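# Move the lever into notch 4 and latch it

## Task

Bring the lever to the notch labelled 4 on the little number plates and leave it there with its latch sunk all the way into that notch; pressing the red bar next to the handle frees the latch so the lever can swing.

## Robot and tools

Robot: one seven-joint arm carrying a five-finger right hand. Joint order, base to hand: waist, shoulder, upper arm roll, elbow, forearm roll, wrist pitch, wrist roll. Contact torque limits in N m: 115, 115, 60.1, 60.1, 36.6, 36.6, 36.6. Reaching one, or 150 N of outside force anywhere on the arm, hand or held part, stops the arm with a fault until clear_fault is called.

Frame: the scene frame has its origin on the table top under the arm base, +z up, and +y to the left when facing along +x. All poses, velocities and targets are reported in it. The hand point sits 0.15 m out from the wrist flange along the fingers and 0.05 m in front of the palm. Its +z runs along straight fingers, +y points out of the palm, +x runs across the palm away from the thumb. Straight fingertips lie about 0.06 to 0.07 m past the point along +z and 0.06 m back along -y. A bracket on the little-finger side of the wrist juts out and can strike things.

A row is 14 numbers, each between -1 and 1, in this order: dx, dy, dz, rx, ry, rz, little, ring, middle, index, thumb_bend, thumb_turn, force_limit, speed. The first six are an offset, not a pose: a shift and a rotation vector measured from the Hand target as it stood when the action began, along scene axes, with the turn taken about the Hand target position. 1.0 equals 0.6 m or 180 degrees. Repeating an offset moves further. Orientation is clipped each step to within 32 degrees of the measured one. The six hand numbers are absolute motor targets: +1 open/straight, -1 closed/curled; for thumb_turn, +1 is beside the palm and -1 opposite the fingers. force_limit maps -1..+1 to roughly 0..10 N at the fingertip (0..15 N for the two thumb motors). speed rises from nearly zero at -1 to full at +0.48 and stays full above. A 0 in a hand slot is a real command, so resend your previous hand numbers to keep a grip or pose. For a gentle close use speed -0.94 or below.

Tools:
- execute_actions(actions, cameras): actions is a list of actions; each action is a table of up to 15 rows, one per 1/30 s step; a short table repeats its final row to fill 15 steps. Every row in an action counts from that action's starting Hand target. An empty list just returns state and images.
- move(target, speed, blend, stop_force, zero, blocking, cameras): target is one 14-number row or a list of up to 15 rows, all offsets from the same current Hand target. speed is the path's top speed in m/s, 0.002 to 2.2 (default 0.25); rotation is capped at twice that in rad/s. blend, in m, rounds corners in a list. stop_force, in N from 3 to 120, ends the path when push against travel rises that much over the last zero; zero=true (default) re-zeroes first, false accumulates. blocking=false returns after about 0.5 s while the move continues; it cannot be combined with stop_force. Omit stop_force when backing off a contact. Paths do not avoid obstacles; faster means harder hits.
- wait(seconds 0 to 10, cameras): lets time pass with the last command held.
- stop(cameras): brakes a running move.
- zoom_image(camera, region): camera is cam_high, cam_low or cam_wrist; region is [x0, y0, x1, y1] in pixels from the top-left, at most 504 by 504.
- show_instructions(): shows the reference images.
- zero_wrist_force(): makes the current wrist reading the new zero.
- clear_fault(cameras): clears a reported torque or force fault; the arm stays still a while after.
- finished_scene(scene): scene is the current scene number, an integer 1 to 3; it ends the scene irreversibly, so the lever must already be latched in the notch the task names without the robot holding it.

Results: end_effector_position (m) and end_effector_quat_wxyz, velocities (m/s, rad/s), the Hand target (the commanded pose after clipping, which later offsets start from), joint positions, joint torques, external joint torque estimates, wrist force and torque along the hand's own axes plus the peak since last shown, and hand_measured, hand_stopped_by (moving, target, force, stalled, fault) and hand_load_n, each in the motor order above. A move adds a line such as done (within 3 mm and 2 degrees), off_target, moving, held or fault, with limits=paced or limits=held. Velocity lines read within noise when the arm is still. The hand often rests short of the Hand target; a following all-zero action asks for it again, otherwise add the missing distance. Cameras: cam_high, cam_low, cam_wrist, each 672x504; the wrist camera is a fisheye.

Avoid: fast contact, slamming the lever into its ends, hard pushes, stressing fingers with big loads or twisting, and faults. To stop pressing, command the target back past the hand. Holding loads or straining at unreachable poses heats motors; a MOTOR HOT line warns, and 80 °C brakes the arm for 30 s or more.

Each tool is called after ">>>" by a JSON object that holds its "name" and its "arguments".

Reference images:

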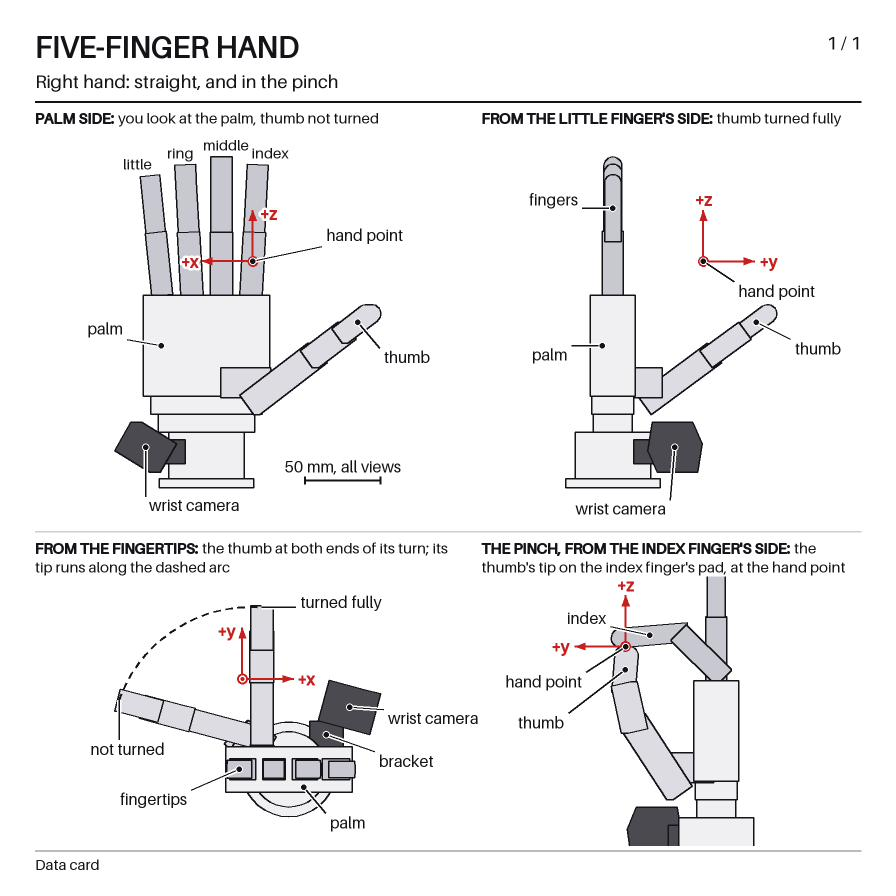

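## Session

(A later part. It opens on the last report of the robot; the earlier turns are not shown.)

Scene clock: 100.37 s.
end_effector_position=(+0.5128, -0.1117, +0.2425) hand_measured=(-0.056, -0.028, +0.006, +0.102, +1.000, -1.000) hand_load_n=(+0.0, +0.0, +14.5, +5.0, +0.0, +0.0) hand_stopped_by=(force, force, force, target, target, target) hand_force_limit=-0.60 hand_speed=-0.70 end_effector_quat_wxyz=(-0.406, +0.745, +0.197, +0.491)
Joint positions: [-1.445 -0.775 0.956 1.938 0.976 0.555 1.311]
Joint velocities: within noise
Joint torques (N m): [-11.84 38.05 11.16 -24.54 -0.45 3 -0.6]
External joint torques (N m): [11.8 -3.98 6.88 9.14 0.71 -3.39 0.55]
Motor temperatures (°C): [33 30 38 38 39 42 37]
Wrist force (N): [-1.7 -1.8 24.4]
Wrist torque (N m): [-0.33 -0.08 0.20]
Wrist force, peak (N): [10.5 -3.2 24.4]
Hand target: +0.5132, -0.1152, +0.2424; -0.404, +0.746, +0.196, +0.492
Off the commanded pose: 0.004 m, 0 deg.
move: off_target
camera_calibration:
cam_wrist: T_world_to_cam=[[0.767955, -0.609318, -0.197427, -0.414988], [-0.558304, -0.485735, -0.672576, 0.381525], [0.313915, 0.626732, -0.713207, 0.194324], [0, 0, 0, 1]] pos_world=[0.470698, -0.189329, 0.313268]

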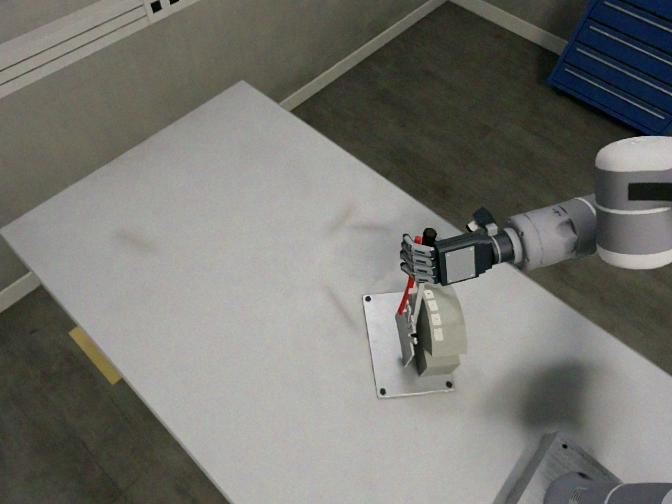

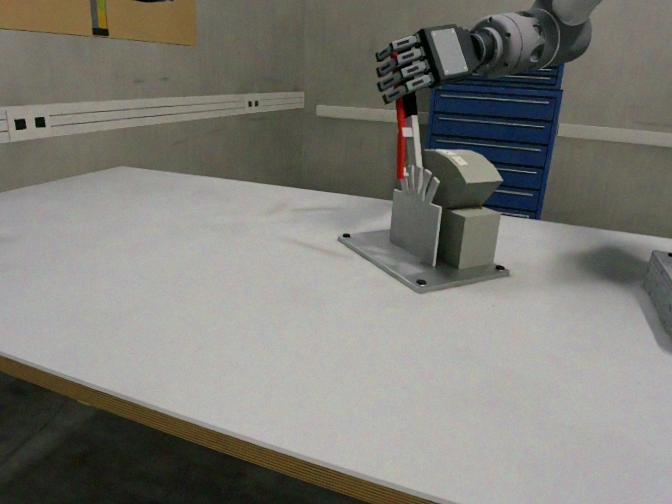

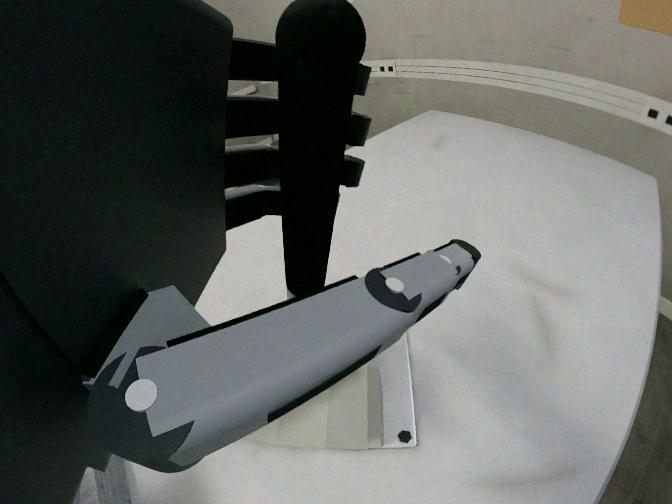

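>>> {"name": "move", "arguments": {"target": [0.012,0.0138,0,0,0,0,-0.1,-0.05,0,0.1,1,-1,-0.6,-0.7], "speed": 0.03, "cameras": []}}

>>> {"name": "move", "arguments": {"target": [0.0252,-0.0218,-0.0134,0.0218,0.0252,0,-0.1,-0.05,0,0.1,1,-1,-0.6,-0.7], "speed": 0.02, "stop_force": 14}}

>>> {"name": "zoom_image", "arguments": {"camera": "cam_low", "region": [385, 130, 465, 200]}}

>>> {"name": "zoom_image", "arguments": {"camera": "cam_high", "region": [370, 230, 510, 370]}}

Scene clock: 102.90 s.
end_effector_position=(+0.5203, -0.1067, +0.2424) hand_measured=(-0.056, -0.028, +0.004, +0.100, +1.000, -1.000) hand_load_n=(+0.0, +0.0, +0.0, +0.0, +0.0, +0.5) hand_stopped_by=(force, force, force, target, target, target) hand_force_limit=-0.60 hand_speed=-0.70 end_effector_quat_wxyz=(-0.404, +0.746, +0.196, +0.492)
Joint positions: [-1.423 -0.779 0.959 1.934 0.99 0.579 1.309]
Joint velocities: within noise
Joint torques (N m): [0.29 33.13 18.46 -15.15 1.08 -0.49 -0.39]
External joint torques (N m): [-0.34 1.05 -0.32 -0.27 -0.84 0.12 0.35]
Motor temperatures (°C): [33 30 38 38 39 42 37]
Wrist force (N): [3.6 -1.2 -0.7]
Wrist torque (N m): [-0.07 0.41 0.21]
Wrist force, peak (N): [-2.4 -1.7 24.6]
Hand target: +0.5204, -0.1069, +0.2424; -0.404, +0.746, +0.196, +0.492
Off the commanded pose: 0.000 m, 0 deg.
move: done
No camera images: "cameras" was empty.

Scene clock: 106.07 s.
end_effector_position=(+0.5354, -0.1182, +0.2345) hand_measured=(-0.056, -0.028, +0.004, +0.100, +1.000, -1.000) hand_load_n=(+0.0, +0.0, +5.5, +0.0, +0.0, +0.5) hand_stopped_by=(force, force, force, target, target, target) hand_force_limit=-0.60 hand_speed=-0.70 end_effector_quat_wxyz=(-0.437, +0.750, +0.164, +0.468)
Joint positions: [-1.374 -0.82 0.92 1.857 0.959 0.543 1.437]
Joint velocities: within noise
Joint torques (N m): [-5.86 38.57 15.32 -19.99 0.02 1.03 -0.18]
External joint torques (N m): [5.8 -1.25 3.65 4.34 0.24 -1.42 0.14]
Motor temperatures (°C): [33 30 38 38 39 42 37]
Wrist force (N): [0.9 -2.7 11.5]
Wrist torque (N m): [-0.43 0.22 0.00]
Wrist force, peak (N): [1.2 1.6 12.5]
Hand target: +0.5355, -0.1200, +0.2344; -0.436, +0.751, +0.163, +0.469
Off the commanded pose: 0.002 m, 0 deg.
move: done
camera_calibration:
cam_wrist: T_world_to_cam=[[0.74687, -0.594826, -0.297266, -0.401581], [-0.61203, -0.440104, -0.65706, 0.416103], [0.260008, 0.672674, -0.692752, 0.215106], [0, 0, 0, 1]] pos_world=[0.498667, -0.200439, 0.303043]

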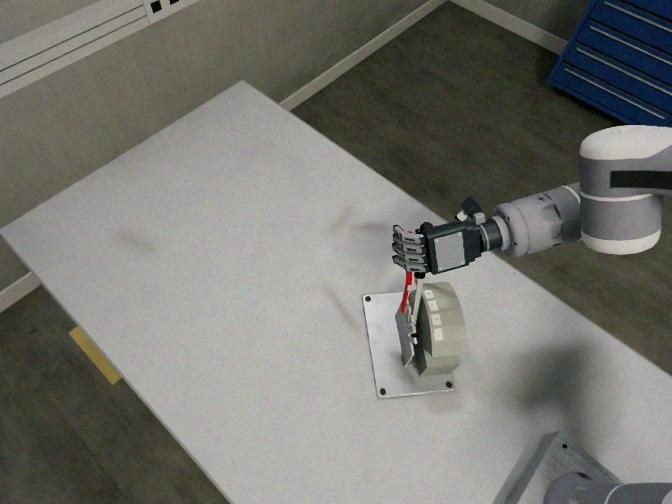

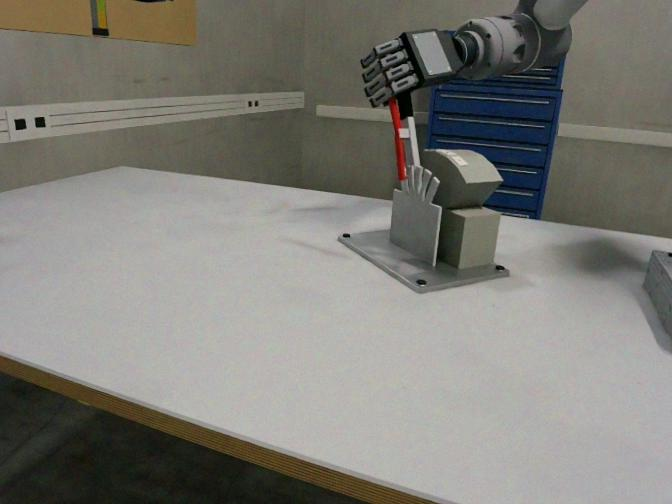

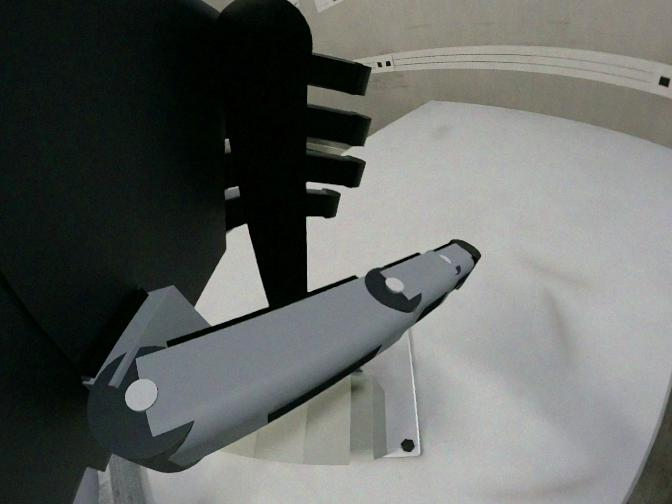

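Scaled by 6.300.

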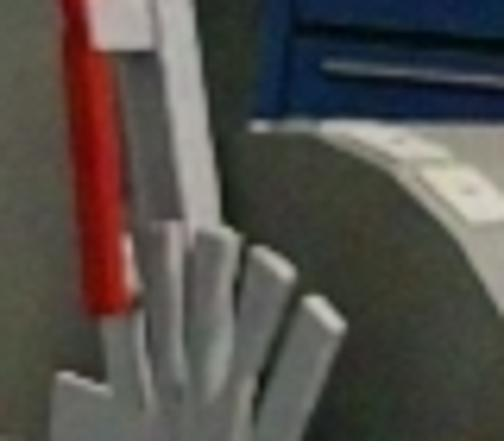

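Scaled by 3.600.

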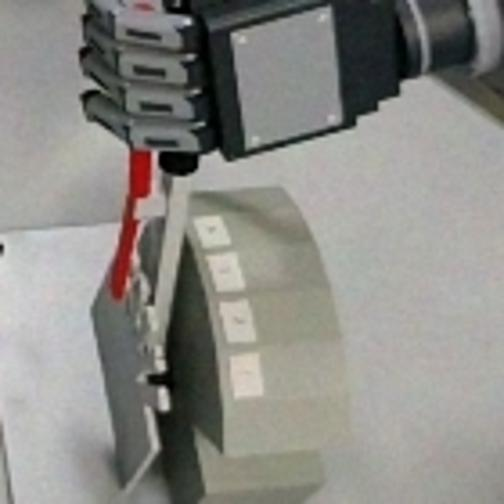

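>>> {"name": "move", "arguments": {"target": [0.01,0.0115,0,0,0,0,-0.1,-0.05,0,0.1,1,-1,-0.6,-0.7], "speed": 0.03}}

>>> {"name": "zoom_image", "arguments": {"camera": "cam_low", "region": [385, 130, 465, 200]}}

>>> {"name": "zoom_image", "arguments": {"camera": "cam_high", "region": [390, 280, 460, 350]}}

Scene clock: 107.67 s.
end_effector_position=(+0.5414, -0.1128, +0.2344) hand_measured=(-0.056, -0.028, +0.004, +0.100, +1.000, -1.000) hand_load_n=(+0.0, +0.0, +0.0, +0.0, +0.0, +0.5) hand_stopped_by=(force, force, force, target, target, target) hand_force_limit=-0.60 hand_speed=-0.70 end_effector_quat_wxyz=(-0.437, +0.751, +0.163, +0.468)
Joint positions: [-1.356 -0.823 0.923 1.855 0.969 0.56 1.436]
Joint velocities: within noise
Joint torques (N m): [0.1 36.38 19.2 -16.04 1.14 -0.17 -0.27]
External joint torques (N m): [-0.17 1.01 -0.15 0.38 -0.9 -0.21 0.23]
Motor temperatures (°C): [33 30 38 38 39 42 37]
Wrist force (N): [3.5 -2.6 -0.7]
Wrist torque (N m): [-0.03 0.42 0.14]
Wrist force, peak (N): [1.0 -2.7 11.6]
Hand target: +0.5415, -0.1131, +0.2344; -0.436, +0.751, +0.163, +0.469
Off the commanded pose: 0.000 m, 0 deg.
move: done
camera_calibration:
cam_wrist: T_world_to_cam=[[0.745833, -0.596509, -0.296496, -0.402622], [-0.612862, -0.440056, -0.656316, 0.422318], [0.261024, 0.671213, -0.693786, 0.209352], [0, 0, 0, 1]] pos_world=[0.504465, -0.194844, 0.303044]

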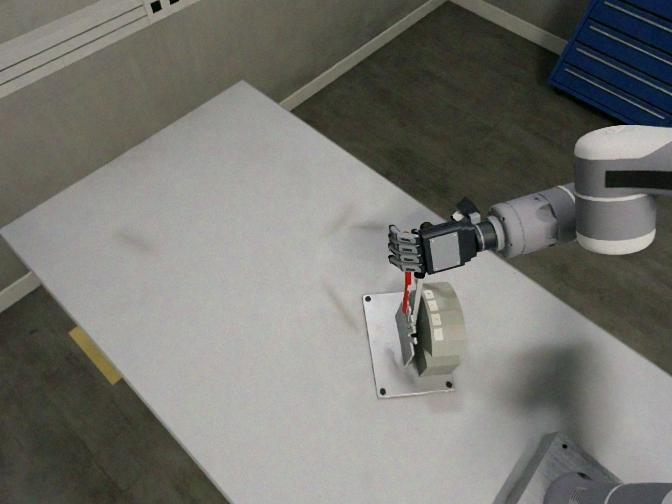

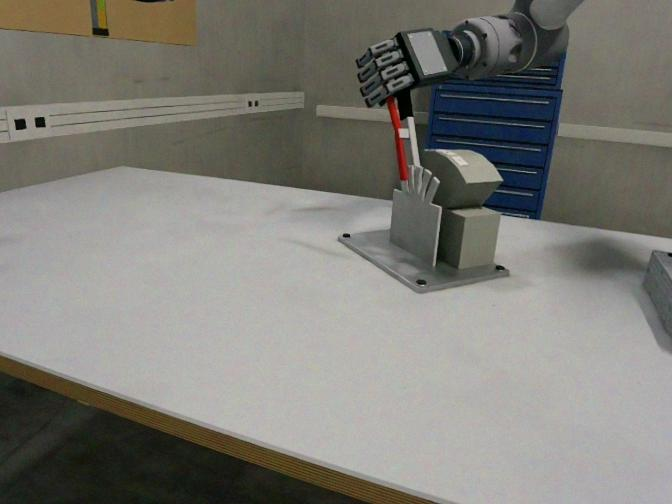

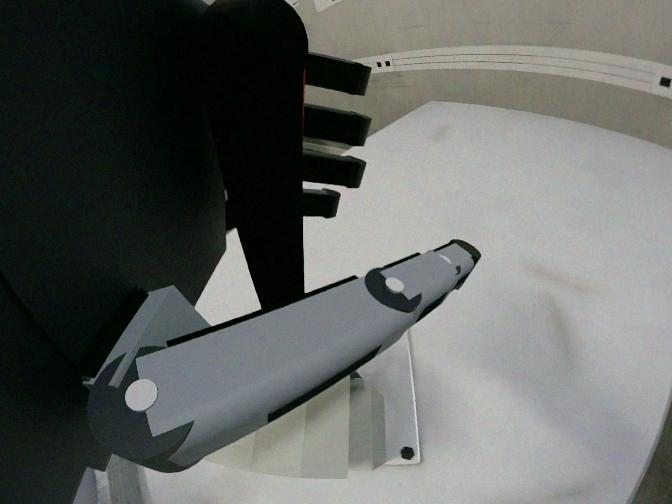

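Scaled by 6.300.

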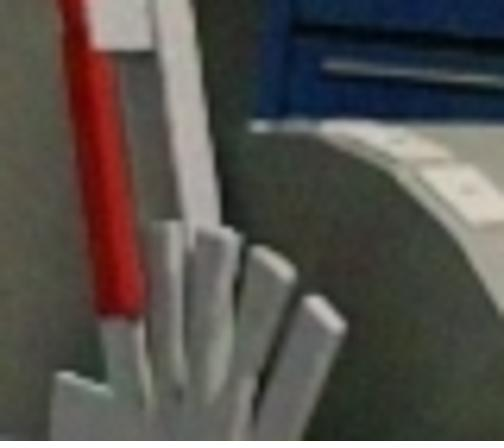

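Scaled by 7.200.

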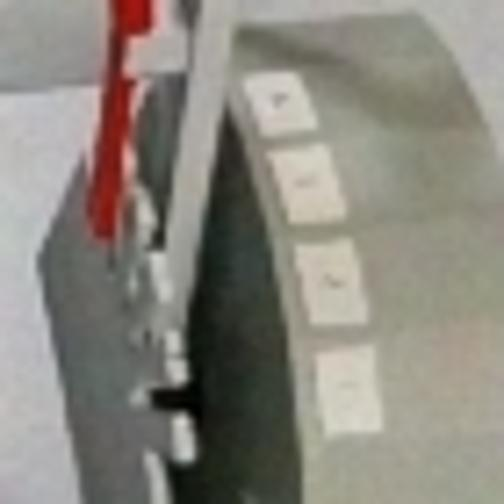

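>>> {"name": "move", "arguments": {"target": [0,0,0,0,0,0,1,1,1,1,1,-1,-0.6,0], "cameras": []}}

>>> {"name": "move", "arguments": {"target": [-0.126,0.109,0,0,0,0,1,1,1,1,1,-1,-0.6,0], "speed": 0.15, "cameras": ["cam_low"]}}

>>> {"name": "zoom_image", "arguments": {"camera": "cam_low", "region": [385, 130, 465, 200]}}

Scene clock: 109.10 s.
end_effector_position=(+0.5414, -0.1128, +0.2344) hand_measured=(+1.000, +1.000, +1.000, +1.000, +1.000, -1.000) hand_load_n=(+0.0, +0.0, +0.0, +0.0, +0.0, +0.0) hand_stopped_by=(target, target, target, target, target, target) hand_force_limit=-0.60 hand_speed=0.00 end_effector_quat_wxyz=(-0.437, +0.751, +0.163, +0.468)
Joint positions: [-1.356 -0.823 0.923 1.855 0.969 0.56 1.436]
Joint velocities: within noise
Joint torques (N m): [-0.08 36.7 18.99 -15.98 0.95 -0.32 -0.26]
External joint torques (N m): [0.01 0.68 0.05 0.34 -0.69 -0.07 0.23]
Motor temperatures (°C): [33 30 38 38 39 42 37]
Wrist force (N): [3.2 -2.8 -0.6]
Wrist torque (N m): [-0.08 0.41 0.11]
Wrist force, peak (N): [3.7 -2.9 -0.8]
Hand target: +0.5415, -0.1131, +0.2344; -0.436, +0.751, +0.163, +0.469
Off the commanded pose: 0.000 m, 0 deg.
move: done
No camera images: "cameras" was empty.

Scene clock: 110.10 s.
end_effector_position=(+0.4660, -0.0477, +0.2344) hand_measured=(+1.000, +1.000, +1.000, +1.000, +1.000, -1.000) hand_load_n=(+0.0, +0.0, +0.0, +0.0, +0.0, +0.0) hand_stopped_by=(target, target, target, target, target, target) hand_force_limit=-0.60 hand_speed=0.00 end_effector_quat_wxyz=(-0.436, +0.751, +0.163, +0.469)
Joint positions: [-1.481 -0.714 0.998 2.092 1.067 0.591 1.312]
Joint velocities: within noise
Joint torques (N m): [0.04 28.31 16.4 -13.64 1.33 -1.02 -0.29]
External joint torques (N m): [-0.08 0.2 -0.33 -0.24 -0.84 0.47 0.26]
Motor temperatures (°C): [33 30 38 38 39 42 37]
Wrist force (N): [4.4 -4.4 -0.2]
Wrist torque (N m): [-0.50 0.25 0.18]
Wrist force, peak (N): [1.3 20.0 -62.5]
Hand target: +0.4659, -0.0477, +0.2344; -0.436, +0.751, +0.163, +0.469
Off the commanded pose: 0.000 m, 0 deg.
move: done
Images, in order (width x height): cam_low 672x504.

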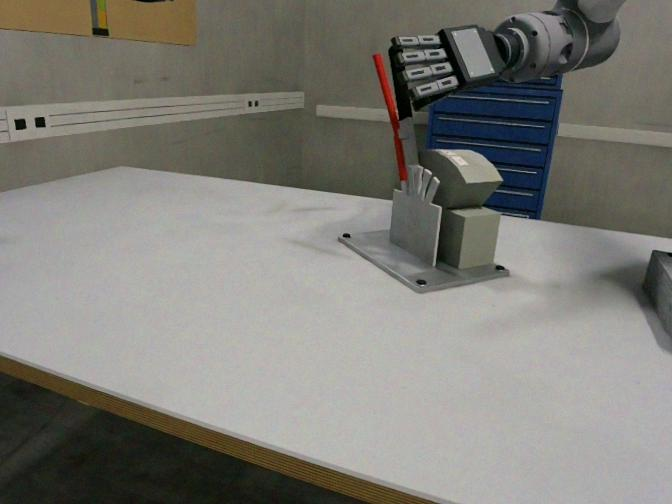

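Scaled by 6.300.

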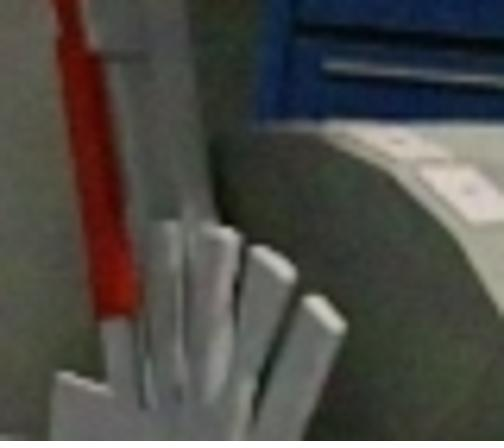

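>>> {"name": "finished_scene", "arguments": {"scene": 1}}

The scene is finished: the task was done.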